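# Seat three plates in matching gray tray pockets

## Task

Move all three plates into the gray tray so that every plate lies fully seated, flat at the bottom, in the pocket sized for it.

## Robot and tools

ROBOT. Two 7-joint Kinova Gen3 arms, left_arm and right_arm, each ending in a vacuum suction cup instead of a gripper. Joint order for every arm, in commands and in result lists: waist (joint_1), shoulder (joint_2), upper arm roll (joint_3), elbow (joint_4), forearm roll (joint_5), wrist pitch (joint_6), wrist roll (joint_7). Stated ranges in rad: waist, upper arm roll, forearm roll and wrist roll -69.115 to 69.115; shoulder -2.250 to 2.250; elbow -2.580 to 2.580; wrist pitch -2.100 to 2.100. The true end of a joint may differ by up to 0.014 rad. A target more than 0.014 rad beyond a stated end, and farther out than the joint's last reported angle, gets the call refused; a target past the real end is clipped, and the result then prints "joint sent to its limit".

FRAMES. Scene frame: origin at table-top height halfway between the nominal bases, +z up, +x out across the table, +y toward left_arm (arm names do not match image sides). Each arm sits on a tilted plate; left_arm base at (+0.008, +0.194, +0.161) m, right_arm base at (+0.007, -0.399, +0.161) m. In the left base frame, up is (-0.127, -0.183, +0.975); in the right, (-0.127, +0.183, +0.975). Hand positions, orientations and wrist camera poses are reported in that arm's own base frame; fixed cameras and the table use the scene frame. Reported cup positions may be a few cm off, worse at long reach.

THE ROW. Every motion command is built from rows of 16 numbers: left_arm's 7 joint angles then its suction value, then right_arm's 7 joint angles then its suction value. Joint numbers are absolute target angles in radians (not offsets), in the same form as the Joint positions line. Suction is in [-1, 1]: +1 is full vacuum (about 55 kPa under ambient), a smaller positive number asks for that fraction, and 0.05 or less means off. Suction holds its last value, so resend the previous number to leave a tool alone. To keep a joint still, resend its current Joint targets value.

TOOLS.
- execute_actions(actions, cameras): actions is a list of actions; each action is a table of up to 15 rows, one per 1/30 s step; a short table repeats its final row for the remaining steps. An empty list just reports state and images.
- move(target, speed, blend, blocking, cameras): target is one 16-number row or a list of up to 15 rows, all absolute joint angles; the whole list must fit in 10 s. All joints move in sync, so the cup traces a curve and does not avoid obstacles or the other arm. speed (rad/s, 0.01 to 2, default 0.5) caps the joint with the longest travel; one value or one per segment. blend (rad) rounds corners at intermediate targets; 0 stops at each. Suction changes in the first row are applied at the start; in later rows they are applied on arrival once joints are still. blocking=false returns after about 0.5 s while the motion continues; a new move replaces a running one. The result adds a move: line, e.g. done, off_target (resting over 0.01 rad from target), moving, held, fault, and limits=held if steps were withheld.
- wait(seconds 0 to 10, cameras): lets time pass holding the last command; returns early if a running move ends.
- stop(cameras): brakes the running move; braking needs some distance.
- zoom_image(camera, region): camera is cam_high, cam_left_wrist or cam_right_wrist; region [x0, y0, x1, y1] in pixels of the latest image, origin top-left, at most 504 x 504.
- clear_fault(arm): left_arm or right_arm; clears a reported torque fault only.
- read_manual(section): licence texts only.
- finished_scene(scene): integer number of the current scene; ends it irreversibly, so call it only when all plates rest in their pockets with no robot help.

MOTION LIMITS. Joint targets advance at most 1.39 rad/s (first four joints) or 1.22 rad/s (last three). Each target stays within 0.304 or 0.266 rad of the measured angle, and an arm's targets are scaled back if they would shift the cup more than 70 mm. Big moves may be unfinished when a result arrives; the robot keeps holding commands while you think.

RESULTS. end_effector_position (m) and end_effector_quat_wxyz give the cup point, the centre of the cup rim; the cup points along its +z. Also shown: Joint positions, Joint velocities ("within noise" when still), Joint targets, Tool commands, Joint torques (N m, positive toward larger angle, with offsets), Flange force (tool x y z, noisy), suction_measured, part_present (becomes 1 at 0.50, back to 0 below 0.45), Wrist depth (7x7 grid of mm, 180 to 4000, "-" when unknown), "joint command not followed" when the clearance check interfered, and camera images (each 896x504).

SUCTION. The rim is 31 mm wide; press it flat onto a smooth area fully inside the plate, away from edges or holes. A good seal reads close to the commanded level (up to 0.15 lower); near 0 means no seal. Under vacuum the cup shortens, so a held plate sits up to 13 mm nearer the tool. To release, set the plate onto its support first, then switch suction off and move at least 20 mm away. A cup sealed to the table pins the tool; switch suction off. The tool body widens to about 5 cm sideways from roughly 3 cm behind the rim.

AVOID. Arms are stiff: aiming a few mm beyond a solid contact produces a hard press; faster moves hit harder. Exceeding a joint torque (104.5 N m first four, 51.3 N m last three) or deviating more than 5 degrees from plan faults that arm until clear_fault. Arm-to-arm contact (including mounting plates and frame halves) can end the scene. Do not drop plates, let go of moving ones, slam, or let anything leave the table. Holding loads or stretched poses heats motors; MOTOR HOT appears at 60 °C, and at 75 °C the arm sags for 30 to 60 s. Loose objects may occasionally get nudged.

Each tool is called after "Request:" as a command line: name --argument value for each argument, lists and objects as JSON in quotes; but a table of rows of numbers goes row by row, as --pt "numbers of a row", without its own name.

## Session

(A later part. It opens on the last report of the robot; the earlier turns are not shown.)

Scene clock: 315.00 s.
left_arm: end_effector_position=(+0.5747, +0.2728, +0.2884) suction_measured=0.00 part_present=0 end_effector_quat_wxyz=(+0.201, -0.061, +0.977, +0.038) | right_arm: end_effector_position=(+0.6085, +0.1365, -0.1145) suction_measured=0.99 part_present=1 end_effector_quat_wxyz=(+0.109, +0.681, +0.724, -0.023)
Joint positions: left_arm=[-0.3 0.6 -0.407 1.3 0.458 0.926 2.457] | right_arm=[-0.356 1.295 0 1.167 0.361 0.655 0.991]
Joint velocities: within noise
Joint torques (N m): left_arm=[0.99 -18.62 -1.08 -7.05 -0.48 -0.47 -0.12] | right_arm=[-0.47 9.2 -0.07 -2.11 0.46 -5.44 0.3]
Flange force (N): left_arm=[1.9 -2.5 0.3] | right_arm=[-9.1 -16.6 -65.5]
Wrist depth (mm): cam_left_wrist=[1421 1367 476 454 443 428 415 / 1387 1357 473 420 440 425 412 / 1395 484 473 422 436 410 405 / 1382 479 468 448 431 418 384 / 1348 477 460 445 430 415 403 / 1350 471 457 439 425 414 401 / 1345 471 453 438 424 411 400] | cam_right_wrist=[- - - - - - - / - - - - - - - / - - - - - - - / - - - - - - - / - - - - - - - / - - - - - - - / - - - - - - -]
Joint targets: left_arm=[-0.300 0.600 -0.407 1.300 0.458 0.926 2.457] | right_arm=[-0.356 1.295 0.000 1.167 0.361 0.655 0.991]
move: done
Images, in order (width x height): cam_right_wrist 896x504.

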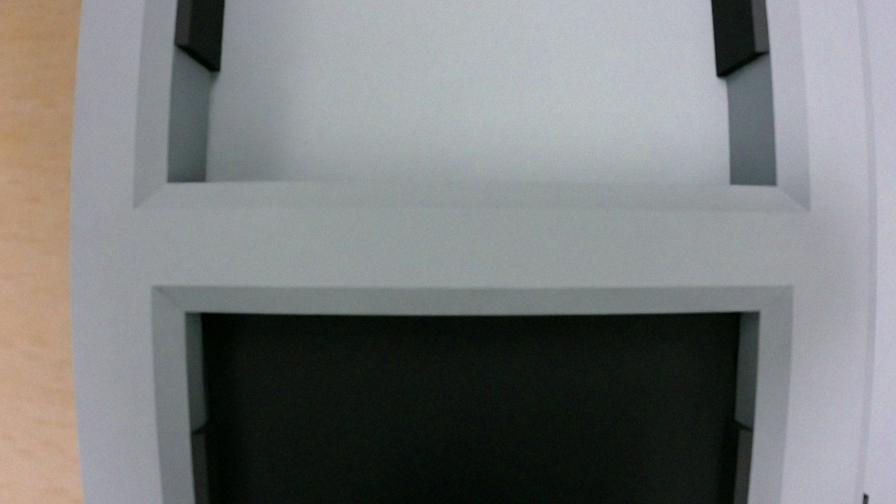

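Request:
move --target '[-0.3,0.6,-0.407,1.3,0.458,0.926,2.457,0,-0.3574,1.2888,0,1.1709,0.3603,0.6573,0.9914,0]' --speed 0.05 --cameras '[]'

Request:
wait --seconds 0.7 --cameras '[]'

Request:
move --pt "-0.3 0.6 -0.407 1.3 0.458 0.926 2.457 0 -0.3647 1.2477 0 1.1963 0.3533 0.6739 0.9933 0" --pt "-0.3 0.6 -0.407 1.3 0.458 0.926 2.457 0 -0.4023 1.0612 0 1.2638 0.3098 0.7947 1.0149 0" --pt "-0.3 0.6 -0.407 1.3 0.458 0.926 2.457 0 -0.4494 0.860 0 1.2358 0.2598 1.0250 1.050 0" --speed '[0.08,0.6,0.6]' --blend '[0.0,0.05,0]' --cameras '["cam_right_wrist"]'

Scene clock: 326.43 s.
left_arm: end_effector_position=(+0.5747, +0.2728, +0.2884) suction_measured=0.00 part_present=0 end_effector_quat_wxyz=(+0.201, -0.061, +0.977, +0.038) | right_arm: end_effector_position=(+0.6080, +0.1370, -0.1117) suction_measured=0.00 part_present=0 end_effector_quat_wxyz=(+0.109, +0.681, +0.724, -0.023)
Joint positions: left_arm=[-0.3 0.6 -0.407 1.3 0.458 0.926 2.457] | right_arm=[-0.357 1.289 0 1.171 0.36 0.657 0.991]
Joint velocities: within noise
Joint torques (N m): left_arm=[0.99 -18.63 -1.16 -7.03 -0.5 -0.46 -0.09] | right_arm=[-5.08 -14.69 -1.71 -0.48 -0.32 0.57 0.28]
Flange force (N): left_arm=[1.9 -2.3 0.4] | right_arm=[-0.8 5.9 -7.6]
Wrist depth (mm): cam_left_wrist=[1415 1363 478 453 444 429 415 / 1390 1352 474 420 439 426 412 / 1397 483 472 423 436 409 404 / 1356 483 463 447 433 418 385 / 1356 478 462 444 430 415 403 / 1339 470 456 441 426 412 401 / 1337 471 454 437 422 409 398] | cam_right_wrist=[- - - - - - - / - - - - - - - / - - - - - - - / - - - - - - - / - - - - - - - / - - - - - - - / - - - - - - -]
Joint targets: left_arm=[-0.300 0.600 -0.407 1.300 0.458 0.926 2.457] | right_arm=[-0.357 1.289 0.000 1.171 0.360 0.657 0.991]
move: done
No camera images: "cameras" was empty.

Scene clock: 327.13 s.
left_arm: end_effector_position=(+0.5747, +0.2728, +0.2884) suction_measured=0.00 part_present=0 end_effector_quat_wxyz=(+0.201, -0.061, +0.977, +0.038) | right_arm: end_effector_position=(+0.6081, +0.1370, -0.1116) suction_measured=0.00 part_present=0 end_effector_quat_wxyz=(+0.109, +0.681, +0.724, -0.023)
Joint positions: left_arm=[-0.3 0.6 -0.407 1.3 0.458 0.926 2.457] | right_arm=[-0.357 1.289 0 1.171 0.36 0.657 0.991]
Joint velocities: within noise
Joint torques (N m): left_arm=[0.99 -18.65 -1.18 -7.04 -0.49 -0.48 -0.09] | right_arm=[-5.06 -14.83 -1.75 -0.71 -0.31 0.49 0.31]
Flange force (N): left_arm=[1.8 -2.3 0.4] | right_arm=[-0.9 5.1 -7.7]
Wrist depth (mm): cam_left_wrist=[1403 1363 478 454 445 430 415 / 1407 1349 472 420 439 425 413 / 1386 483 470 423 436 409 404 / 1375 479 466 449 433 420 385 / 1356 478 460 445 430 418 402 / 1343 473 459 442 425 413 402 / 1330 470 453 438 423 410 400] | cam_right_wrist=[- - - - - - - / - - - - - - - / - - - - - - - / - - - - - - - / - - - - - - - / - - - - - - - / - - - - - - -]
Joint targets: left_arm=[-0.300 0.600 -0.407 1.300 0.458 0.926 2.457] | right_arm=[-0.357 1.289 0.000 1.171 0.360 0.657 0.991]
Tool commands: left_gripper/suction=+0.0 right_gripper/suction=+0.0
wait: 0.70 s; at rest by 0.17 s
No camera images: "cameras" was empty.

Scene clock: 328.80 s.
left_arm: end_effector_position=(+0.5747, +0.2728, +0.2884) suction_measured=0.00 part_present=0 end_effector_quat_wxyz=(+0.201, -0.061, +0.977, +0.038) | right_arm: end_effector_position=(+0.5782, +0.1839, +0.1323) suction_measured=0.00 part_present=0 end_effector_quat_wxyz=(+0.109, +0.681, +0.724, -0.023)
Joint positions: left_arm=[-0.3 0.6 -0.407 1.3 0.458 0.926 2.457] | right_arm=[-0.449 0.86 0 1.236 0.26 1.025 1.05]
Joint velocities: within noise
Joint torques (N m): left_arm=[0.96 -18.58 -1.16 -7.13 -0.47 -0.51 -0.1] | right_arm=[-5.36 -18.36 -1.85 -4.66 -0.11 0.13 0.29]
Flange force (N): left_arm=[2.3 -2.6 0.2] | right_arm=[-0.7 3.4 -1.7]
Wrist depth (mm): cam_left_wrist=[1413 1361 476 455 444 431 414 / 1387 1355 473 420 440 426 412 / 1403 485 471 424 435 410 404 / 1375 480 465 447 432 420 386 / 1358 477 462 443 428 416 402 / 1360 472 456 440 425 412 402 / 1333 471 454 439 424 411 399] | cam_right_wrist=[360 360 360 359 340 340 364 / 359 361 361 359 359 360 365 / 360 361 361 359 360 361 364 / 360 361 361 349 360 361 364 / 360 361 361 349 360 361 355 / 361 362 361 349 347 348 364 / 361 362 362 349 341 341 365]
Joint targets: left_arm=[-0.300 0.600 -0.407 1.300 0.458 0.926 2.457] | right_arm=[-0.449 0.860 0.000 1.236 0.260 1.025 1.050]
move: done
Images, in order (width x height): cam_right_wrist 896x504.

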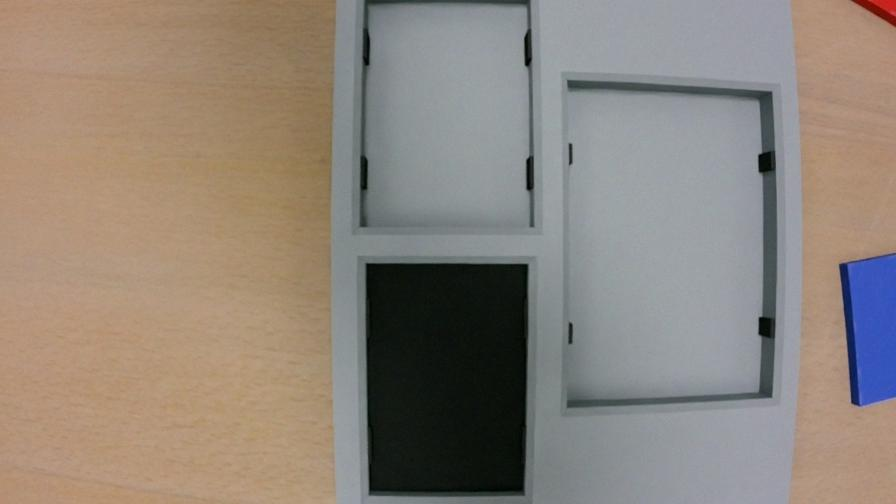

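Request:
move --target '[-0.3,0.6,-0.407,1.3,0.458,0.926,2.457,0,-0.772,1.1944,0,0.6494,0.2273,1.3409,-0.606,0]' --speed 0.9 --cameras '["cam_right_wrist"]'

Request:
zoom_image --camera "cam_right_wrist" --region '[310, 226, 590, 504]'

Scene clock: 343.77 s.
left_arm: end_effector_position=(+0.5747, +0.2728, +0.2884) suction_measured=0.00 part_present=0 end_effector_quat_wxyz=(+0.201, -0.061, +0.977, +0.038) | right_arm: end_effector_position=(+0.5498, +0.4158, +0.0853) suction_measured=0.00 part_present=0 end_effector_quat_wxyz=(+0.098, +0.988, +0.110, +0.053)
Joint positions: left_arm=[-0.3 0.6 -0.407 1.3 0.458 0.926 2.457] | right_arm=[-0.772 1.194 0 0.649 0.227 1.341 -0.606]
Joint velocities: within noise
Joint torques (N m): left_arm=[0.92 -18.64 -1.16 -7.1 -0.47 -0.5 -0.12] | right_arm=[-6.34 -21.85 -1.3 -5.6 -0.14 0.07 0.3]
Flange force (N): left_arm=[2.0 -2.6 0.3] | right_arm=[6.3 -1.7 -1.6]
Wrist depth (mm): cam_left_wrist=[1400 1364 475 452 444 430 416 / 1404 1341 473 419 439 424 411 / 1377 484 470 423 435 409 404 / 1369 479 466 449 432 419 385 / 1372 477 462 444 429 415 403 / 1349 471 456 442 425 413 400 / 1340 471 454 438 423 411 398] | cam_right_wrist=[361 361 362 363 363 364 365 / 360 361 362 363 363 365 365 / 351 361 362 363 364 364 365 / 351 361 363 363 363 364 365 / 350 362 362 352 363 364 366 / 360 362 362 353 364 364 365 / 360 361 362 354 364 364 366]
Joint targets: left_arm=[-0.300 0.600 -0.407 1.300 0.458 0.926 2.457] | right_arm=[-0.772 1.194 0.000 0.649 0.227 1.341 -0.606]
move: done
Images, in order (width x height): cam_right_wrist 896x504.

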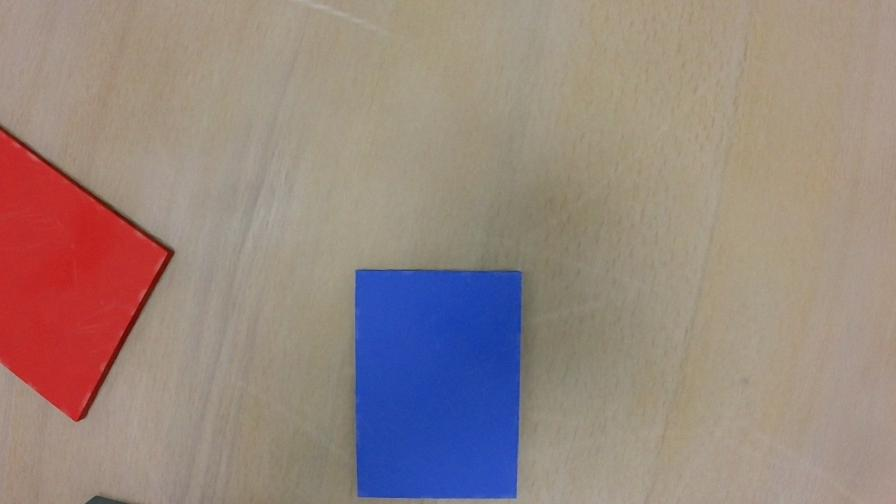

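Scaled by 1.800 from the camera's 896x504 image, which has a finer 1280x720 frame.

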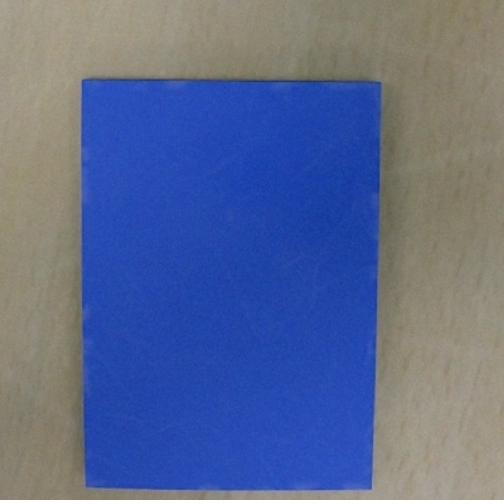

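Request:
move --pt "-0.3 0.6 -0.407 1.3 0.458 0.926 2.457 0 -0.7285 1.3509 0 0.7115 0.248 1.1188 -0.619 0" --pt "-0.3 0.6 -0.407 1.3 0.458 0.926 2.457 0 -0.6997 1.5165 0 0.615 0.2587 1.046 -0.6114 0" --pt "-0.3 0.6 -0.407 1.3 0.458 0.926 2.457 0 -0.6919 1.5685 0 0.5688 0.2599 1.0387 -0.6056 1" --speed '[0.6,0.35,0.1]' --blend '[0.05,0.02,0]' --cameras '["cam_right_wrist","cam_high"]'

Request:
wait --seconds 0.4 --cameras '[]'

Scene clock: 379.33 s.
left_arm: end_effector_position=(+0.5747, +0.2728, +0.2884) suction_measured=0.00 part_present=0 end_effector_quat_wxyz=(+0.201, -0.061, +0.977, +0.038) | right_arm: end_effector_position=(+0.5792, +0.3681, -0.1524) suction_measured=0.76 part_present=1 end_effector_quat_wxyz=(+0.098, +0.988, +0.110, +0.053)
Joint positions: left_arm=[-0.3 0.6 -0.407 1.3 0.458 0.926 2.457] | right_arm=[-0.692 1.569 0 0.569 0.26 1.039 -0.606]
Joint velocities: within noise
Joint torques (N m): left_arm=[0.99 -18.7 -1.09 -7.11 -0.47 -0.49 -0.1] | right_arm=[-6.58 -22.8 -1.13 -4.91 -0.15 0.07 0.28]
Flange force (N): left_arm=[2.0 -2.5 0.4] | right_arm=[6.9 -1.9 1.4]
Wrist depth (mm): cam_left_wrist=[1404 1363 476 454 443 429 414 / 1395 1345 472 419 439 425 412 / 1390 486 472 423 436 411 403 / 1364 479 466 449 433 419 385 / 1348 477 462 443 429 415 402 / 1361 472 457 440 427 414 400 / 1334 471 453 438 423 412 398] | cam_right_wrist=[- - - - - - - / - - - - - - - / - - - - - - - / - - - - - - - / - - - - - - - / - - - - - - - / - - - - - - -]
Joint targets: left_arm=[-0.300 0.600 -0.407 1.300 0.458 0.926 2.457] | right_arm=[-0.692 1.568 0.000 0.569 0.260 1.039 -0.606]
move: done
Images, in order (width x height): cam_high 896x504, cam_right_wrist 896x504.

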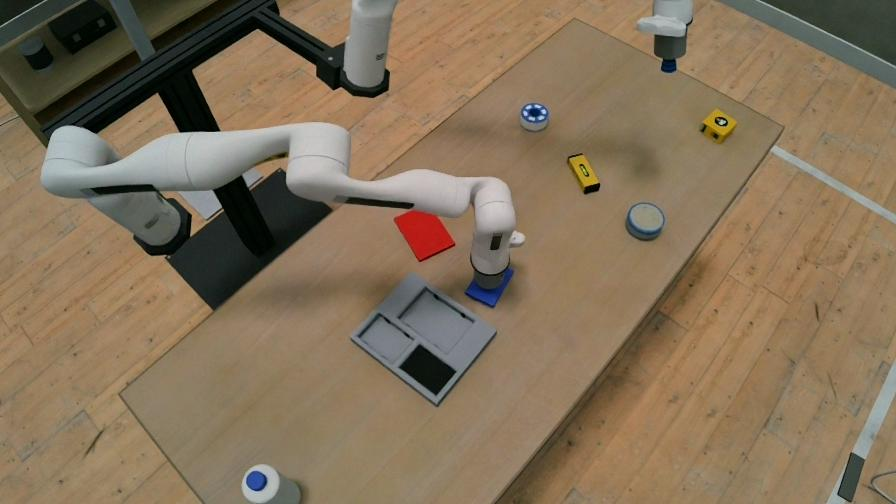

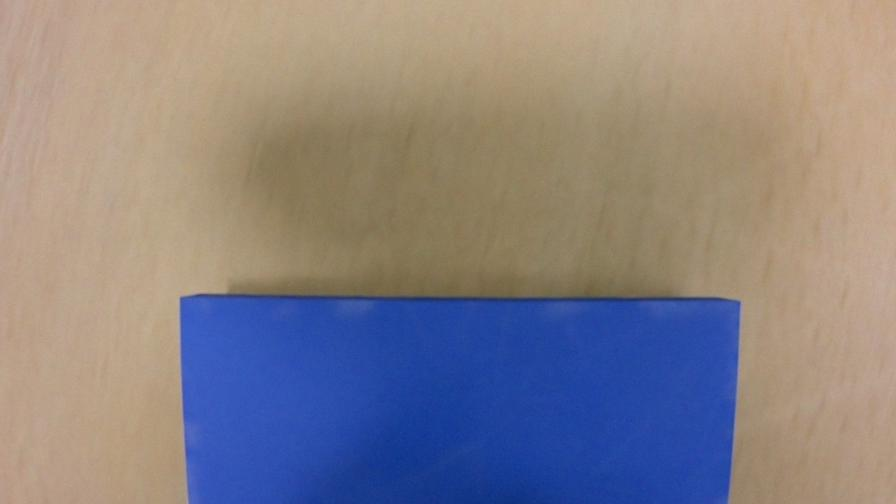

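Scene clock: 379.73 s.
left_arm: end_effector_position=(+0.5747, +0.2728, +0.2884) suction_measured=0.00 part_present=0 end_effector_quat_wxyz=(+0.201, -0.061, +0.977, +0.038) | right_arm: end_effector_position=(+0.5792, +0.3681, -0.1524) suction_measured=1.00 part_present=1 end_effector_quat_wxyz=(+0.098, +0.988, +0.110, +0.053)
Joint positions: left_arm=[-0.3 0.6 -0.407 1.3 0.458 0.926 2.457] | right_arm=[-0.692 1.568 0 0.569 0.26 1.039 -0.606]
Joint velocities: within noise
Joint torques (N m): left_arm=[0.95 -18.64 -1.13 -7.12 -0.47 -0.5 -0.13] | right_arm=[-6.56 -22.75 -1.18 -4.94 -0.17 0.11 0.26]
Flange force (N): left_arm=[2.1 -2.6 0.3] | right_arm=[6.3 -1.6 1.2]
Wrist depth (mm): cam_left_wrist=[1415 1357 478 453 445 429 416 / 1419 1353 475 418 439 426 411 / 1388 486 472 423 437 411 405 / 1378 483 465 448 431 421 385 / 1368 477 459 443 430 418 402 / 1359 471 455 441 427 412 399 / 1331 469 455 437 421 410 399] | cam_right_wrist=[- - - - - - - / - - - - - - - / - - - - - - - / - - - - - - - / - - - - - - - / - - - - - - - / - - - - - - -]
Joint targets: left_arm=[-0.300 0.600 -0.407 1.300 0.458 0.926 2.457] | right_arm=[-0.692 1.568 0.000 0.569 0.260 1.039 -0.606]
Tool commands: left_gripper/suction=+0.0 right_gripper/suction=+1.0
wait: 0.40 s; at rest by 0.17 s
No camera images: "cameras" was empty.

Request:
move --pt "-0.3 0.6 -0.407 1.3 0.458 0.926 2.457 0 -0.6997 1.5165 0 0.615 0.2587 1.046 -0.6114 1" --pt "-0.3 0.6 -0.407 1.3 0.458 0.926 2.457 0 -0.7285 1.3509 0 0.7115 0.248 1.1188 -0.619 1" --pt "-0.3 0.6 -0.407 1.3 0.458 0.926 2.457 0 -0.4836 0.9241 0 1.7289 0.4711 0.508 0.733 1" --pt "-0.3 0.6 -0.407 1.3 0.458 0.926 2.457 0 -0.4517 1.076 0 1.6877 0.5907 0.4054 0.6325 1" --speed '[0.15,0.4,0.8,0.3]' --blend '[0.02,0.05,0.03,0]' --cameras '["cam_right_wrist"]'

Request:
zoom_image --camera "cam_right_wrist" --region '[160, 150, 664, 404]'

Scene clock: 409.00 s.
left_arm: end_effector_position=(+0.5747, +0.2728, +0.2884) suction_measured=0.00 part_present=0 end_effector_quat_wxyz=(+0.201, -0.061, +0.977, +0.038) | right_arm: end_effector_position=(+0.4836, +0.1396, -0.0770) suction_measured=0.99 part_present=1 end_effector_quat_wxyz=(+0.109, +0.681, +0.724, -0.023)
Joint positions: left_arm=[-0.3 0.6 -0.407 1.3 0.458 0.926 2.457] | right_arm=[-0.452 1.076 0 1.688 0.591 0.405 0.632]
Joint velocities: within noise
Joint torques (N m): left_arm=[0.95 -18.65 -1.14 -7.04 -0.47 -0.5 -0.08] | right_arm=[-5.16 -17.36 -1.93 -1.2 -0.14 0.14 0.27]
Flange force (N): left_arm=[1.8 -2.4 0.3] | right_arm=[-0.9 3.5 0.5]
Wrist depth (mm): cam_left_wrist=[1422 1360 478 455 443 428 415 / 1410 1349 473 419 439 426 412 / 1387 485 472 423 438 409 402 / 1384 483 467 448 433 419 385 / 1362 476 461 445 430 417 402 / 1343 472 458 442 425 414 401 / 1342 472 454 439 422 411 399] | cam_right_wrist=[- - - - - - - / - - - - - - - / - - - - - - - / - - - - - - - / - - - - - - - / - - - - - - - / - - - - - - -]
Joint targets: left_arm=[-0.300 0.600 -0.407 1.300 0.458 0.926 2.457] | right_arm=[-0.452 1.076 0.000 1.688 0.591 0.405 0.632]
move: done
Images, in order (width x height): cam_right_wrist 896x504.

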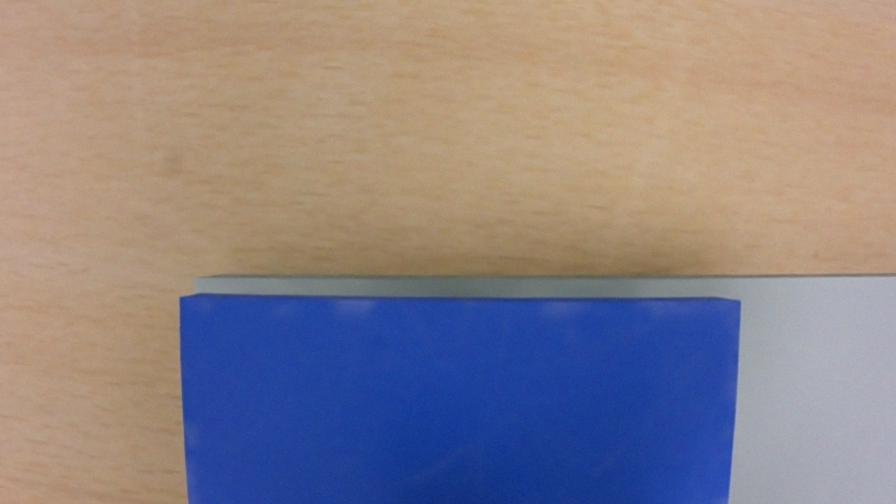

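Scaled by 1.000.

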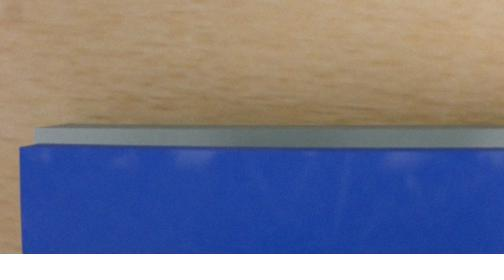

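Request:
move --target '[-0.3,0.6,-0.407,1.3,0.458,0.926,2.457,0,-0.4368,1.1166,0,1.6307,0.5731,0.416,0.669,1]' --speed 0.2 --cameras '["cam_right_wrist","cam_high"]'

Request:
zoom_image --camera "cam_right_wrist" --region '[140, 200, 476, 368]'

Request:
zoom_image --camera "cam_right_wrist" --region '[476, 200, 812, 368]'

Scene clock: 444.10 s.
left_arm: end_effector_position=(+0.5747, +0.2728, +0.2884) suction_measured=0.00 part_present=0 end_effector_quat_wxyz=(+0.201, -0.061, +0.977, +0.038) | right_arm: end_effector_position=(+0.4978, +0.1382, -0.0903) suction_measured=0.99 part_present=1 end_effector_quat_wxyz=(+0.109, +0.680, +0.725, -0.023)
Joint positions: left_arm=[-0.3 0.6 -0.407 1.3 0.458 0.926 2.457] | right_arm=[-0.437 1.117 0 1.631 0.573 0.416 0.669]
Joint velocities: within noise
Joint torques (N m): left_arm=[1.01 -18.61 -1.08 -7.2 -0.45 -0.5 -0.11] | right_arm=[-5.27 -17.76 -1.9 -1.31 -0.11 0.15 0.27]
Flange force (N): left_arm=[2.5 -2.6 0.2] | right_arm=[-1.0 3.5 0.6]
Wrist depth (mm): cam_left_wrist=[1416 1359 479 454 445 430 416 / 1407 1358 472 421 438 425 413 / 1377 485 472 423 436 408 405 / 1365 480 464 448 433 420 386 / 1378 475 461 445 430 416 402 / 1357 473 459 440 427 415 400 / 1342 469 455 437 421 409 399] | cam_right_wrist=[- - - - - - - / - - - - - - - / - - - - - - - / - - - - - - - / - - - - - - - / - - - - - - - / - - - - - - -]
Joint targets: left_arm=[-0.300 0.600 -0.407 1.300 0.458 0.926 2.457] | right_arm=[-0.437 1.117 0.000 1.631 0.573 0.416 0.669]
move: done
Images, in order (width x height): cam_high 896x504, cam_right_wrist 896x504.

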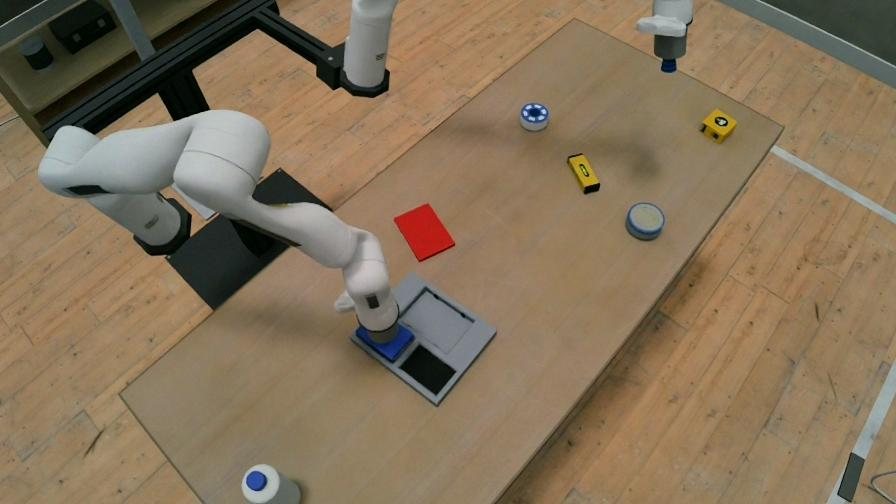

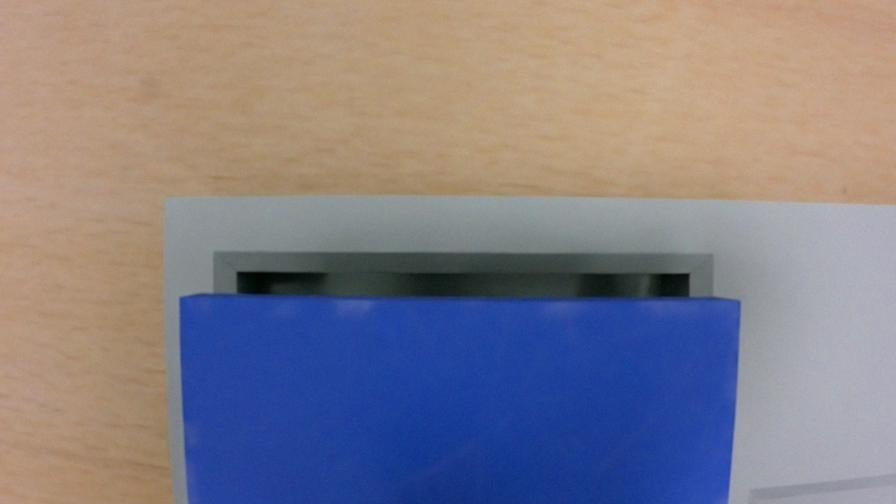

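Scaled by 1.500 from the camera's 896x504 image, which has a finer 1280x720 frame.

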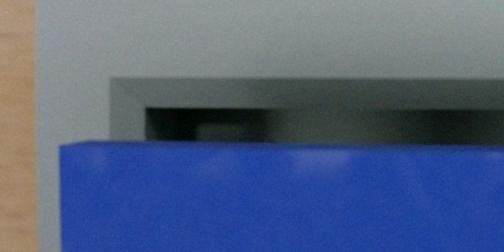

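Scaled by 1.500 from the camera's 896x504 image, which has a finer 1280x720 frame.

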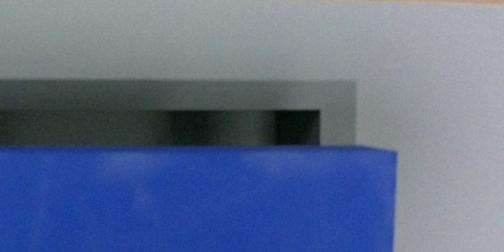

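Request:
move --target '[-0.3,0.6,-0.407,1.3,0.458,0.926,2.457,0,-0.4326,1.1539,0,1.6164,0.6036,0.396,0.642,1]' --speed 0.12 --cameras '["cam_right_wrist"]'

Scene clock: 463.83 s.
left_arm: end_effector_position=(+0.5747, +0.2728, +0.2884) suction_measured=0.00 part_present=0 end_effector_quat_wxyz=(+0.201, -0.061, +0.977, +0.038) | right_arm: end_effector_position=(+0.4985, +0.1362, -0.1072) suction_measured=0.99 part_present=1 end_effector_quat_wxyz=(+0.109, +0.679, +0.725, -0.023)
Joint positions: left_arm=[-0.3 0.6 -0.407 1.3 0.458 0.926 2.457] | right_arm=[-0.433 1.154 0 1.616 0.604 0.396 0.642]
Joint velocities: within noise
Joint torques (N m): left_arm=[0.96 -18.64 -1.14 -7.06 -0.47 -0.47 -0.1] | right_arm=[-5.28 -17.86 -1.93 -1.15 -0.11 0.13 0.29]
Flange force (N): left_arm=[2.0 -2.5 0.3] | right_arm=[-0.9 3.4 0.7]
Wrist depth (mm): cam_left_wrist=[1417 1353 474 454 443 428 415 / 1411 1343 474 419 440 426 414 / 1399 482 471 424 437 408 405 / 1379 480 464 450 433 419 385 / 1378 476 463 444 429 416 402 / 1359 472 457 441 424 414 400 / 1351 470 453 438 423 410 401] | cam_right_wrist=[- - - - - - - / - - - - - - - / - - - - - - - / - - - - - - - / - - - - - - - / - - - - - - - / - - - - - - -]
Joint targets: left_arm=[-0.300 0.600 -0.407 1.300 0.458 0.926 2.457] | right_arm=[-0.433 1.154 0.000 1.616 0.604 0.396 0.642]
move: done
Images, in order (width x height): cam_right_wrist 896x504.

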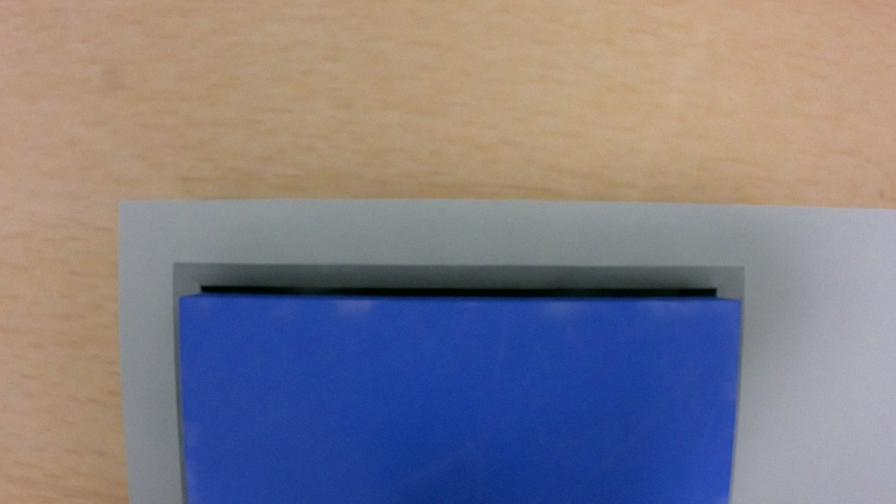

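Request:
move --pt "-0.3 0.6 -0.407 1.3 0.458 0.926 2.457 0 -0.425 1.1914 0 1.5971 0.6312 0.3797 0.620 1" --pt "-0.3 0.6 -0.407 1.3 0.458 0.926 2.457 0 -0.4232 1.2002 0 1.5926 0.6377 0.3759 0.6148 1" --speed 0.06 --cameras '["cam_right_wrist"]'

Scene clock: 469.00 s.
left_arm: end_effector_position=(+0.5747, +0.2728, +0.2884) suction_measured=0.00 part_present=0 end_effector_quat_wxyz=(+0.201, -0.061, +0.977, +0.038) | right_arm: end_effector_position=(+0.5010, +0.1323, -0.1276) suction_measured=0.99 part_present=1 end_effector_quat_wxyz=(+0.109, +0.679, +0.726, -0.023)
Joint positions: left_arm=[-0.3 0.6 -0.407 1.3 0.458 0.926 2.457] | right_arm=[-0.423 1.2 0 1.593 0.638 0.376 0.615]
Joint velocities: within noise
Joint torques (N m): left_arm=[0.97 -18.64 -1.13 -7.06 -0.5 -0.47 -0.1] | right_arm=[-0.67 1.85 0.67 -4.25 0.62 -3.18 0.29]
Flange force (N): left_arm=[1.9 -2.4 0.4] | right_arm=[-6.1 -10.7 -53.4]
Wrist depth (mm): cam_left_wrist=[1404 1355 479 454 444 430 414 / 1391 1367 472 419 440 426 412 / 1400 482 472 422 437 409 404 / 1377 481 465 449 431 419 385 / 1356 477 461 442 429 415 402 / 1349 472 457 444 427 413 400 / 1352 471 452 437 422 411 400] | cam_right_wrist=[- - - - - - - / - - - - - - - / - - - - - - - / - - - - - - - / - - - - - - - / - - - - - - - / - - - - - - -]
Joint targets: left_arm=[-0.300 0.600 -0.407 1.300 0.458 0.926 2.457] | right_arm=[-0.423 1.200 0.000 1.593 0.638 0.376 0.615]
move: done
Images, in order (width x height): cam_right_wrist 896x504.

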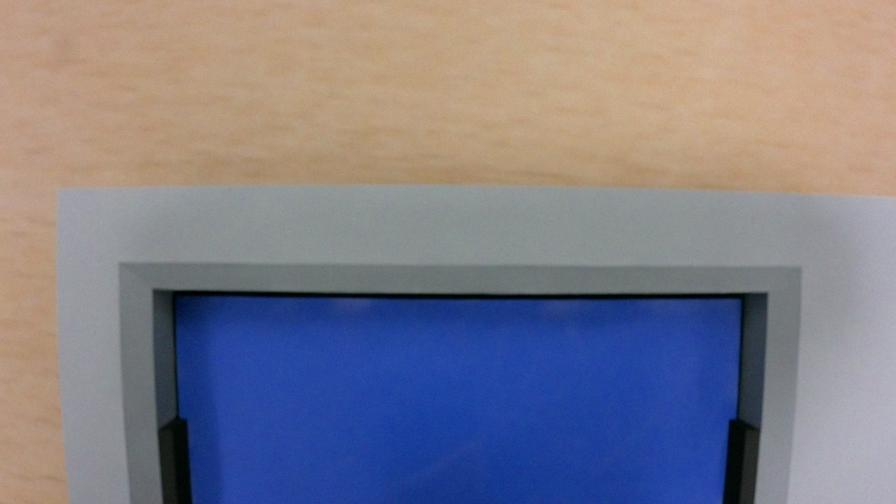

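Request:
move --target '[-0.3,0.6,-0.407,1.3,0.458,0.926,2.457,0,-0.425,1.1914,0,1.5971,0.6312,0.3797,0.620,0]' --speed 0.05 --cameras '[]'

Request:
wait --seconds 0.5 --cameras '[]'

Request:
move --pt "-0.3 0.6 -0.407 1.3 0.458 0.926 2.457 0 -0.4326 1.1539 0 1.6164 0.6036 0.396 0.642 0" --pt "-0.3 0.6 -0.407 1.3 0.458 0.926 2.457 0 -0.4836 0.9241 0 1.7289 0.4711 0.508 0.733 0" --pt "-0.3 0.6 -0.407 1.3 0.458 0.926 2.457 0 -0.6243 0.8541 0 1.3371 0.2725 0.9717 0.852 0" --speed '[0.08,0.6,0.7]' --blend '[0.0,0.05,0]' --cameras '["cam_right_wrist"]'

Request:
zoom_image --camera "cam_right_wrist" --region '[300, 184, 620, 504]'

Scene clock: 489.83 s.
left_arm: end_effector_position=(+0.5747, +0.2728, +0.2884) suction_measured=0.00 part_present=0 end_effector_quat_wxyz=(+0.201, -0.061, +0.977, +0.038) | right_arm: end_effector_position=(+0.5006, +0.1330, -0.1238) suction_measured=0.00 part_present=0 end_effector_quat_wxyz=(+0.109, +0.679, +0.725, -0.023)
Joint positions: left_arm=[-0.3 0.6 -0.407 1.3 0.458 0.926 2.457] | right_arm=[-0.425 1.191 0 1.597 0.631 0.38 0.62]
Joint velocities: within noise
Joint torques (N m): left_arm=[1.02 -18.64 -1.14 -7.07 -0.47 -0.5 -0.11] | right_arm=[-4.28 -15.13 -1.17 -0.48 -0.09 0.24 0.29]
Flange force (N): left_arm=[1.9 -2.3 0.3] | right_arm=[-0.3 3.0 -5.3]
Wrist depth (mm): cam_left_wrist=[1404 1374 477 454 444 430 415 / 1396 1352 474 420 439 425 413 / 1385 483 471 424 436 411 403 / 1354 480 466 447 433 419 385 / 1361 477 462 444 428 416 401 / 1340 470 460 442 427 412 400 / 1342 470 452 438 422 412 398] | cam_right_wrist=[- - - - - - - / - - - - - - - / - - - - - - - / - - - - - - - / - - - - - - - / - - - - - - - / - - - - - - -]
Joint targets: left_arm=[-0.300 0.600 -0.407 1.300 0.458 0.926 2.457] | right_arm=[-0.425 1.191 0.000 1.597 0.631 0.380 0.620]
move: done
No camera images: "cameras" was empty.

Scene clock: 490.33 s.
left_arm: end_effector_position=(+0.5747, +0.2728, +0.2884) suction_measured=0.00 part_present=0 end_effector_quat_wxyz=(+0.201, -0.061, +0.977, +0.038) | right_arm: end_effector_position=(+0.5006, +0.1330, -0.1238) suction_measured=0.00 part_present=0 end_effector_quat_wxyz=(+0.109, +0.679, +0.725, -0.023)
Joint positions: left_arm=[-0.3 0.6 -0.407 1.3 0.458 0.926 2.457] | right_arm=[-0.425 1.191 0 1.597 0.631 0.38 0.62]
Joint velocities: within noise
Joint torques (N m): left_arm=[0.98 -18.68 -1.21 -7.09 -0.45 -0.51 -0.11] | right_arm=[-4.33 -15.11 -1.2 -0.48 -0.1 0.21 0.29]
Flange force (N): left_arm=[1.9 -2.4 0.4] | right_arm=[-0.4 3.1 -5.3]
Wrist depth (mm): cam_left_wrist=[1403 1362 476 453 444 430 415 / 1394 1348 474 418 441 425 412 / 1386 484 471 422 437 409 404 / 1376 482 465 449 431 420 384 / 1359 475 461 443 429 417 402 / 1353 472 458 441 425 413 401 / 1334 471 456 437 425 409 397] | cam_right_wrist=[- - - - - - - / - - - - - - - / - - - - - - - / - - - - - - - / - - - - - - - / - - - - - - - / - - - - - - -]
Joint targets: left_arm=[-0.300 0.600 -0.407 1.300 0.458 0.926 2.457] | right_arm=[-0.425 1.191 0.000 1.597 0.631 0.380 0.620]
Tool commands: left_gripper/suction=+0.0 right_gripper/suction=+0.0
wait: 0.50 s; at rest by 0.17 s
No camera images: "cameras" was empty.

Scene clock: 492.33 s.
left_arm: end_effector_position=(+0.5747, +0.2728, +0.2884) suction_measured=0.00 part_present=0 end_effector_quat_wxyz=(+0.201, -0.061, +0.977, +0.038) | right_arm: end_effector_position=(+0.5146, +0.2644, +0.1090) suction_measured=0.00 part_present=0 end_effector_quat_wxyz=(+0.109, +0.681, +0.724, -0.023)
Joint positions: left_arm=[-0.3 0.6 -0.407 1.3 0.458 0.926 2.457] | right_arm=[-0.624 0.854 0 1.337 0.272 0.972 0.852]
Joint velocities: within noise
Joint torques (N m): left_arm=[0.94 -18.61 -1.18 -7.08 -0.43 -0.48 -0.09] | right_arm=[-5.5 -17.89 -1.92 -4.44 -0.12 0.16 0.3]
Flange force (N): left_arm=[2.1 -2.6 0.3] | right_arm=[-0.1 3.8 -1.2]
Wrist depth (mm): cam_left_wrist=[1407 1351 477 454 444 429 415 / 1403 1371 472 420 439 424 411 / 1389 481 471 422 436 410 403 / 1371 480 465 449 432 419 384 / 1368 475 462 445 429 417 404 / 1353 472 457 442 425 414 401 / 1349 470 454 437 422 409 399] | cam_right_wrist=[359 361 361 362 363 360 355 / 360 360 361 362 363 363 355 / 360 348 349 339 340 363 364 / 360 348 349 359 359 364 365 / 361 349 350 360 360 365 365 / 361 339 349 360 361 365 365 / 361 348 348 360 360 365 365]
Joint targets: left_arm=[-0.300 0.600 -0.407 1.300 0.458 0.926 2.457] | right_arm=[-0.624 0.854 0.000 1.337 0.272 0.972 0.852]
move: done
Images, in order (width x height): cam_right_wrist 896x504.

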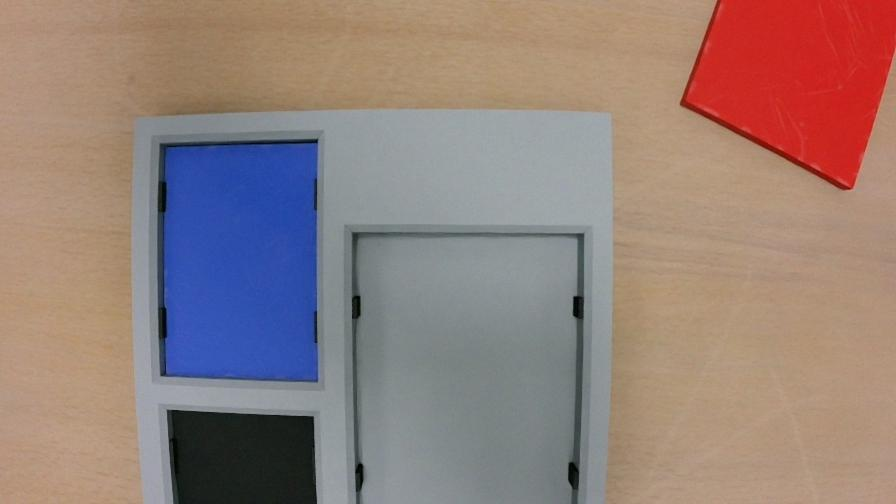

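Scaled by 1.575 from the camera's 896x504 image, which has a finer 1280x720 frame.

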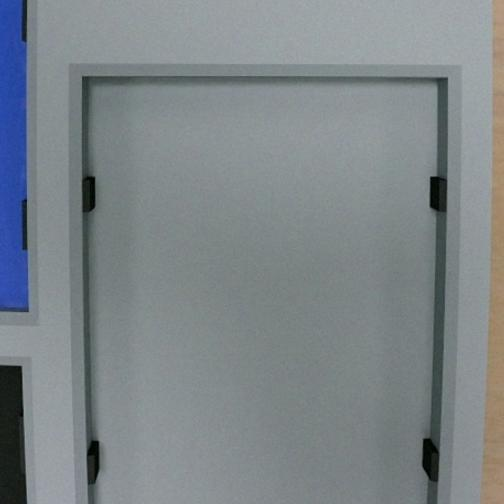

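Request:
move --target '[-0.3,0.6,-0.407,1.3,0.458,0.926,2.457,0,-1.0198,0.9024,0,1.4283,0.2593,0.9187,0.058,0]' --speed 0.9 --cameras '["cam_right_wrist"]'

Request:
zoom_image --camera "cam_right_wrist" --region '[300, 184, 620, 504]'

Scene clock: 505.90 s.
left_arm: end_effector_position=(+0.5747, +0.2728, +0.2884) suction_measured=0.00 part_present=0 end_effector_quat_wxyz=(+0.201, -0.061, +0.977, +0.038) | right_arm: end_effector_position=(+0.3485, +0.4120, +0.0596) suction_measured=0.00 part_present=0 end_effector_quat_wxyz=(+0.112, +0.807, +0.580, -0.002)
Joint positions: left_arm=[-0.3 0.6 -0.407 1.3 0.458 0.926 2.457] | right_arm=[-1.02 0.902 0 1.428 0.259 0.919 0.058]
Joint velocities: within noise
Joint torques (N m): left_arm=[0.94 -18.67 -1.15 -7.1 -0.46 -0.47 -0.14] | right_arm=[-4.99 -17.29 -1.82 -4.29 -0.15 0.1 0.23]
Flange force (N): left_arm=[2.0 -2.6 0.4] | right_arm=[2.5 2.5 -1.4]
Wrist depth (mm): cam_left_wrist=[1411 1362 480 454 443 430 415 / 1390 1360 472 418 440 423 411 / 1383 486 471 423 437 409 404 / 1379 479 466 447 432 420 385 / 1358 478 460 445 429 416 401 / 1357 472 458 440 426 414 400 / 1336 470 453 439 422 411 398] | cam_right_wrist=[360 360 361 363 364 364 364 / 359 361 362 363 364 364 366 / 360 361 361 362 364 364 365 / 360 361 363 353 363 365 366 / 360 361 362 353 364 366 366 / 360 361 361 353 364 365 365 / 361 362 362 353 364 364 366]
Joint targets: left_arm=[-0.300 0.600 -0.407 1.300 0.458 0.926 2.457] | right_arm=[-1.020 0.902 0.000 1.428 0.259 0.919 0.058]
move: done
Images, in order (width x height): cam_right_wrist 896x504.

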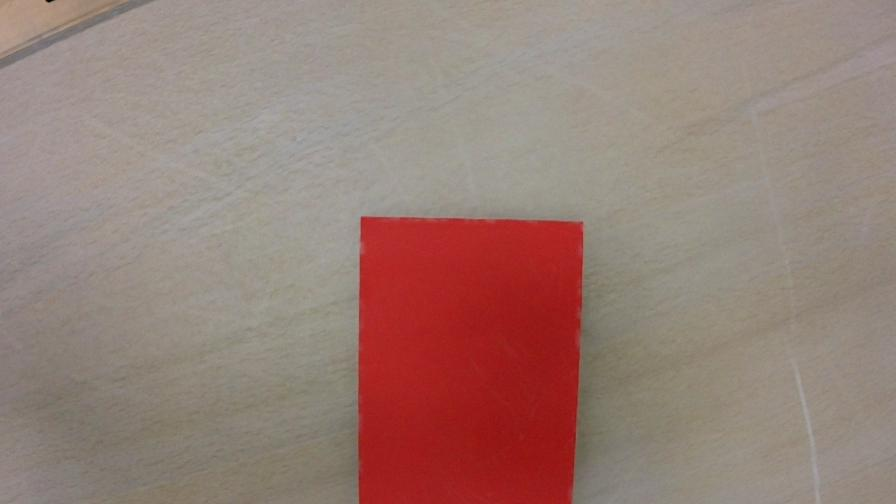

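Scaled by 1.575 from the camera's 896x504 image, which has a finer 1280x720 frame.

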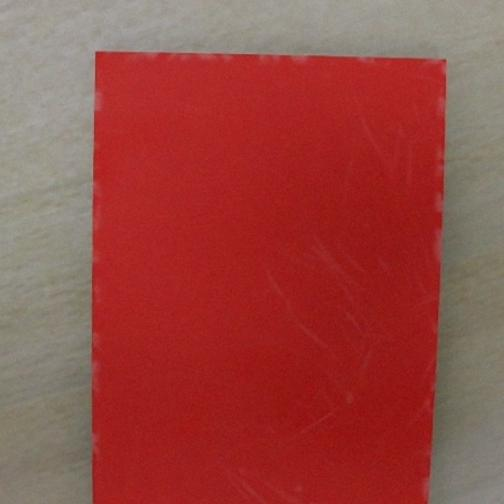

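Request:
move --pt "-0.3 0.6 -0.407 1.3 0.458 0.926 2.457 0 -0.9881 1.1381 0 1.4165 0.327 0.698 -0.015 0" --pt "-0.3 0.6 -0.407 1.3 0.458 0.926 2.457 0 -0.9541 1.3138 0 1.3561 0.3889 0.5842 -0.055 0" --pt "-0.3 0.6 -0.407 1.3 0.458 0.926 2.457 0 -0.9451 1.3631 0 1.3294 0.4049 0.5617 -0.064 1" --speed '[0.6,0.35,0.1]' --blend '[0.05,0.02,0]' --cameras '["cam_right_wrist"]'

Request:
wait --seconds 0.4 --cameras '[]'

Scene clock: 538.10 s.
left_arm: end_effector_position=(+0.5747, +0.2728, +0.2884) suction_measured=0.00 part_present=0 end_effector_quat_wxyz=(+0.201, -0.061, +0.977, +0.038) | right_arm: end_effector_position=(+0.3763, +0.3794, -0.1811) suction_measured=0.75 part_present=1 end_effector_quat_wxyz=(+0.112, +0.810, +0.576, -0.001)
Joint positions: left_arm=[-0.3 0.6 -0.407 1.3 0.458 0.926 2.457] | right_arm=[-0.945 1.363 0 1.329 0.405 0.562 -0.064]
Joint velocities: within noise
Joint torques (N m): left_arm=[0.99 -18.6 -1.16 -7.08 -0.48 -0.46 -0.09] | right_arm=[-5.65 -20.02 -1.88 -2.54 -0.15 0.07 0.28]
Flange force (N): left_arm=[2.2 -2.5 0.3] | right_arm=[2.6 2.7 1.3]
Wrist depth (mm): cam_left_wrist=[1425 1375 478 452 443 428 415 / 1401 1350 472 419 438 424 413 / 1384 484 472 424 436 409 403 / 1372 479 467 448 431 419 385 / 1353 475 462 446 429 414 401 / 1328 472 456 441 426 413 401 / 1347 468 453 437 423 409 399] | cam_right_wrist=[- - - - - - - / - - - - - - - / - - - - - - - / - - - - - - - / - - - - - - - / - - - - - - - / - - - - - - -]
Joint targets: left_arm=[-0.300 0.600 -0.407 1.300 0.458 0.926 2.457] | right_arm=[-0.945 1.363 0.000 1.329 0.405 0.562 -0.064]
move: done
Images, in order (width x height): cam_right_wrist 896x504.

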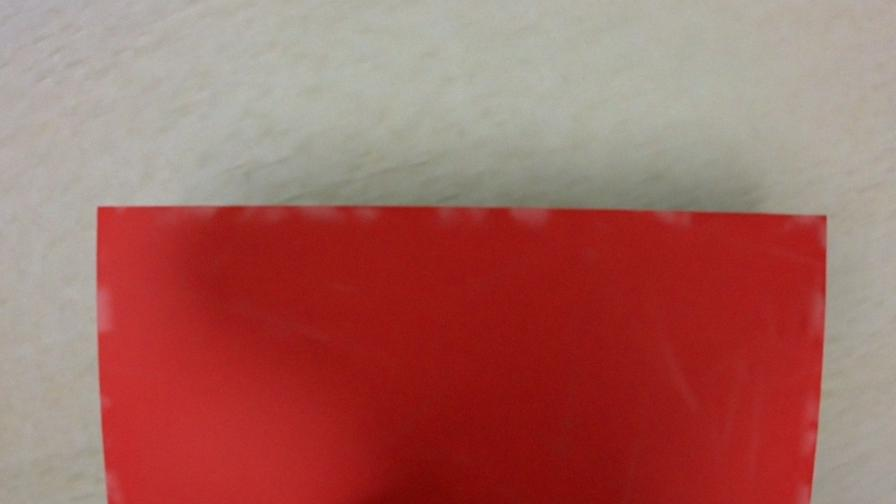

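Scene clock: 538.50 s.
left_arm: end_effector_position=(+0.5747, +0.2728, +0.2884) suction_measured=0.00 part_present=0 end_effector_quat_wxyz=(+0.201, -0.061, +0.977, +0.038) | right_arm: end_effector_position=(+0.3763, +0.3794, -0.1811) suction_measured=1.00 part_present=1 end_effector_quat_wxyz=(+0.112, +0.810, +0.576, -0.001)
Joint positions: left_arm=[-0.3 0.6 -0.407 1.3 0.458 0.926 2.457] | right_arm=[-0.945 1.363 0 1.329 0.405 0.562 -0.064]
Joint velocities: within noise
Joint torques (N m): left_arm=[0.96 -18.62 -1.14 -7.1 -0.46 -0.5 -0.1] | right_arm=[-5.66 -20.02 -1.83 -2.58 -0.12 0.08 0.28]
Flange force (N): left_arm=[2.1 -2.5 0.2] | right_arm=[2.4 2.7 1.2]
Wrist depth (mm): cam_left_wrist=[1407 1360 476 454 444 430 415 / 1398 1362 471 420 437 427 413 / 1380 485 471 423 435 410 404 / 1360 480 465 449 431 419 385 / 1366 477 461 445 429 416 402 / 1346 471 458 441 429 413 400 / 1361 471 454 438 421 410 400] | cam_right_wrist=[- - - - - - - / - - - - - - - / - - - - - - - / - - - - - - - / - - - - - - - / - - - - - - - / - - - - - - -]
Joint targets: left_arm=[-0.300 0.600 -0.407 1.300 0.458 0.926 2.457] | right_arm=[-0.945 1.363 0.000 1.329 0.405 0.562 -0.064]
Tool commands: left_gripper/suction=+0.0 right_gripper/suction=+1.0
wait: 0.40 s; at rest by 0.17 s
No camera images: "cameras" was empty.

Request:
move --pt "-0.3 0.6 -0.407 1.3 0.458 0.926 2.457 0 -0.9541 1.3138 0 1.3561 0.3889 0.5842 -0.055 1" --pt "-0.3 0.6 -0.407 1.3 0.458 0.926 2.457 0 -0.9881 1.1381 0 1.4165 0.327 0.698 -0.015 1" --pt "-0.3 0.6 -0.407 1.3 0.458 0.926 2.457 0 -0.5879 1.0742 0 1.3434 0.3331 0.7473 0.806 1" --pt "-0.3 0.6 -0.407 1.3 0.458 0.926 2.457 0 -0.5554 1.2361 0 1.2871 0.3802 0.6416 0.778 1" --speed '[0.15,0.4,0.7,0.3]' --blend '[0.02,0.05,0.03,0]' --cameras '["cam_right_wrist"]'

Request:
zoom_image --camera "cam_right_wrist" --region '[60, 120, 396, 288]'

Request:
zoom_image --camera "cam_right_wrist" --region '[540, 120, 876, 288]'

Scene clock: 563.10 s.
left_arm: end_effector_position=(+0.5747, +0.2728, +0.2884) suction_measured=0.00 part_present=0 end_effector_quat_wxyz=(+0.201, -0.061, +0.977, +0.038) | right_arm: end_effector_position=(+0.5408, +0.2342, -0.1025) suction_measured=0.98 part_present=1 end_effector_quat_wxyz=(+0.109, +0.677, +0.727, -0.024)
Joint positions: left_arm=[-0.3 0.6 -0.407 1.3 0.458 0.926 2.457] | right_arm=[-0.555 1.236 0 1.287 0.38 0.642 0.778]
Joint velocities: within noise
Joint torques (N m): left_arm=[1 -18.65 -1.15 -7.06 -0.45 -0.5 -0.11] | right_arm=[-5.98 -20.06 -1.88 -3.01 -0.15 0.13 0.3]
Flange force (N): left_arm=[1.8 -2.4 0.3] | right_arm=[-0.3 3.6 0.8]
Wrist depth (mm): cam_left_wrist=[1410 1368 476 454 444 429 416 / 1394 1350 471 420 439 426 412 / 1395 484 470 423 436 410 403 / 1363 481 466 449 432 417 386 / 1367 478 462 445 429 415 402 / 1353 472 456 440 426 414 402 / 1348 470 455 439 424 410 400] | cam_right_wrist=[- - - - - - - / - - - - - - - / - - - - - - - / - - - - - - - / - - - - - - - / - - - - - - - / - - - - - - -]
Joint targets: left_arm=[-0.300 0.600 -0.407 1.300 0.458 0.926 2.457] | right_arm=[-0.555 1.236 0.000 1.287 0.380 0.642 0.778]
move: done
Images, in order (width x height): cam_right_wrist 896x504.

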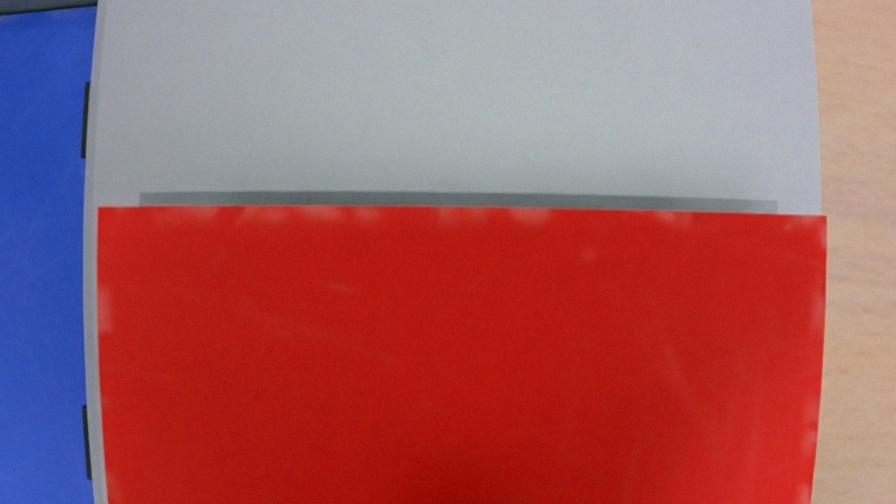

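Scaled by 1.500 from the camera's 896x504 image, which has a finer 1280x720 frame.

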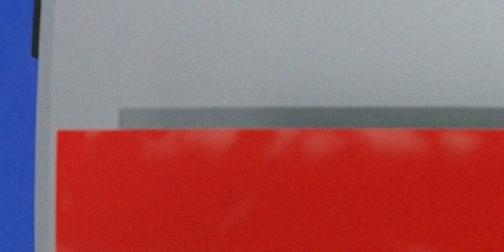

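Scaled by 1.500 from the camera's 896x504 image, which has a finer 1280x720 frame.

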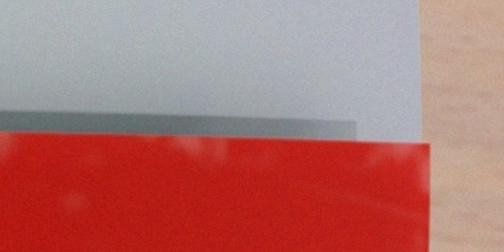

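Request:
move --target '[-0.3,0.6,-0.407,1.3,0.458,0.926,2.457,0,-0.5482,1.2708,0,1.2661,0.3879,0.627,0.773,1]' --speed 0.12 --cameras '["cam_right_wrist"]'

Request:
zoom_image --camera "cam_right_wrist" --region '[40, 120, 376, 288]'

Request:
zoom_image --camera "cam_right_wrist" --region '[560, 120, 896, 288]'

Scene clock: 585.23 s.
left_arm: end_effector_position=(+0.5747, +0.2728, +0.2884) suction_measured=0.00 part_present=0 end_effector_quat_wxyz=(+0.201, -0.061, +0.977, +0.038) | right_arm: end_effector_position=(+0.5438, +0.2311, -0.1189) suction_measured=0.99 part_present=1 end_effector_quat_wxyz=(+0.109, +0.678, +0.726, -0.023)
Joint positions: left_arm=[-0.3 0.6 -0.407 1.3 0.458 0.926 2.457] | right_arm=[-0.548 1.271 0 1.266 0.388 0.627 0.773]
Joint velocities: within noise
Joint torques (N m): left_arm=[0.97 -18.6 -1.12 -7.09 -0.48 -0.51 -0.12] | right_arm=[-6.04 -20.36 -1.88 -2.93 -0.14 0.12 0.27]
Flange force (N): left_arm=[2.0 -2.5 0.2] | right_arm=[-0.2 3.8 1.3]
Wrist depth (mm): cam_left_wrist=[1411 1370 477 454 444 429 414 / 1395 1358 474 420 438 425 411 / 1389 484 470 424 437 409 403 / 1367 480 463 447 433 420 386 / 1359 476 461 443 428 416 402 / 1355 474 457 441 426 415 400 / 1333 470 452 437 422 410 400] | cam_right_wrist=[- - - - - - - / - - - - - - - / - - - - - - - / - - - - - - - / - - - - - - - / - - - - - - - / - - - - - - -]
Joint targets: left_arm=[-0.300 0.600 -0.407 1.300 0.458 0.926 2.457] | right_arm=[-0.548 1.271 0.000 1.266 0.388 0.627 0.773]
move: done
Images, in order (width x height): cam_right_wrist 896x504.

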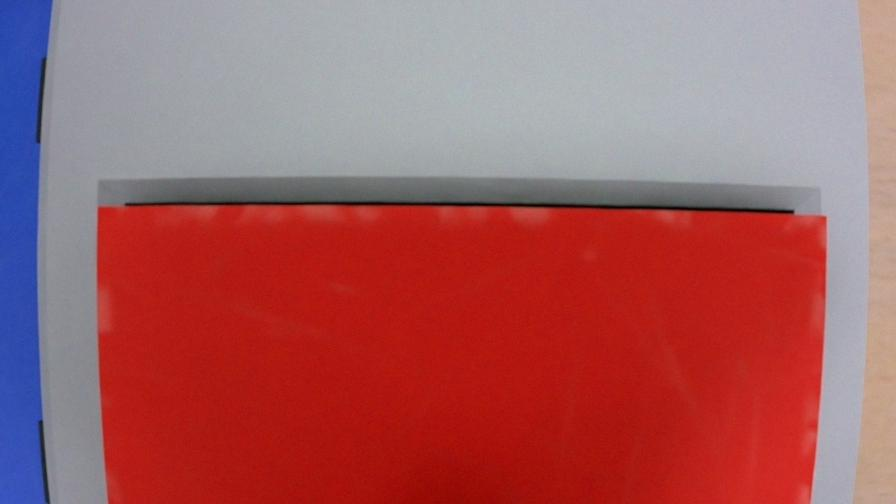

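Scaled by 1.500 from the camera's 896x504 image, which has a finer 1280x720 frame.

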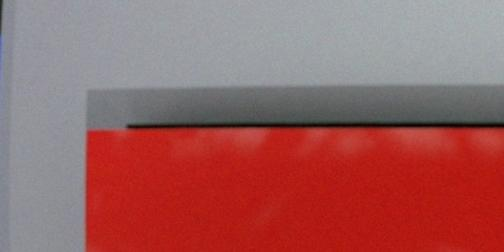

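Scaled by 1.500 from the camera's 896x504 image, which has a finer 1280x720 frame.

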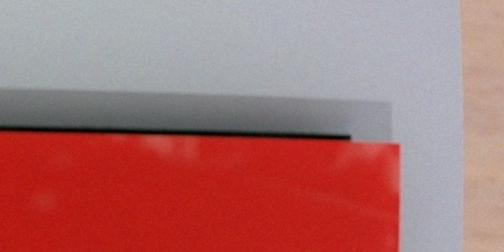

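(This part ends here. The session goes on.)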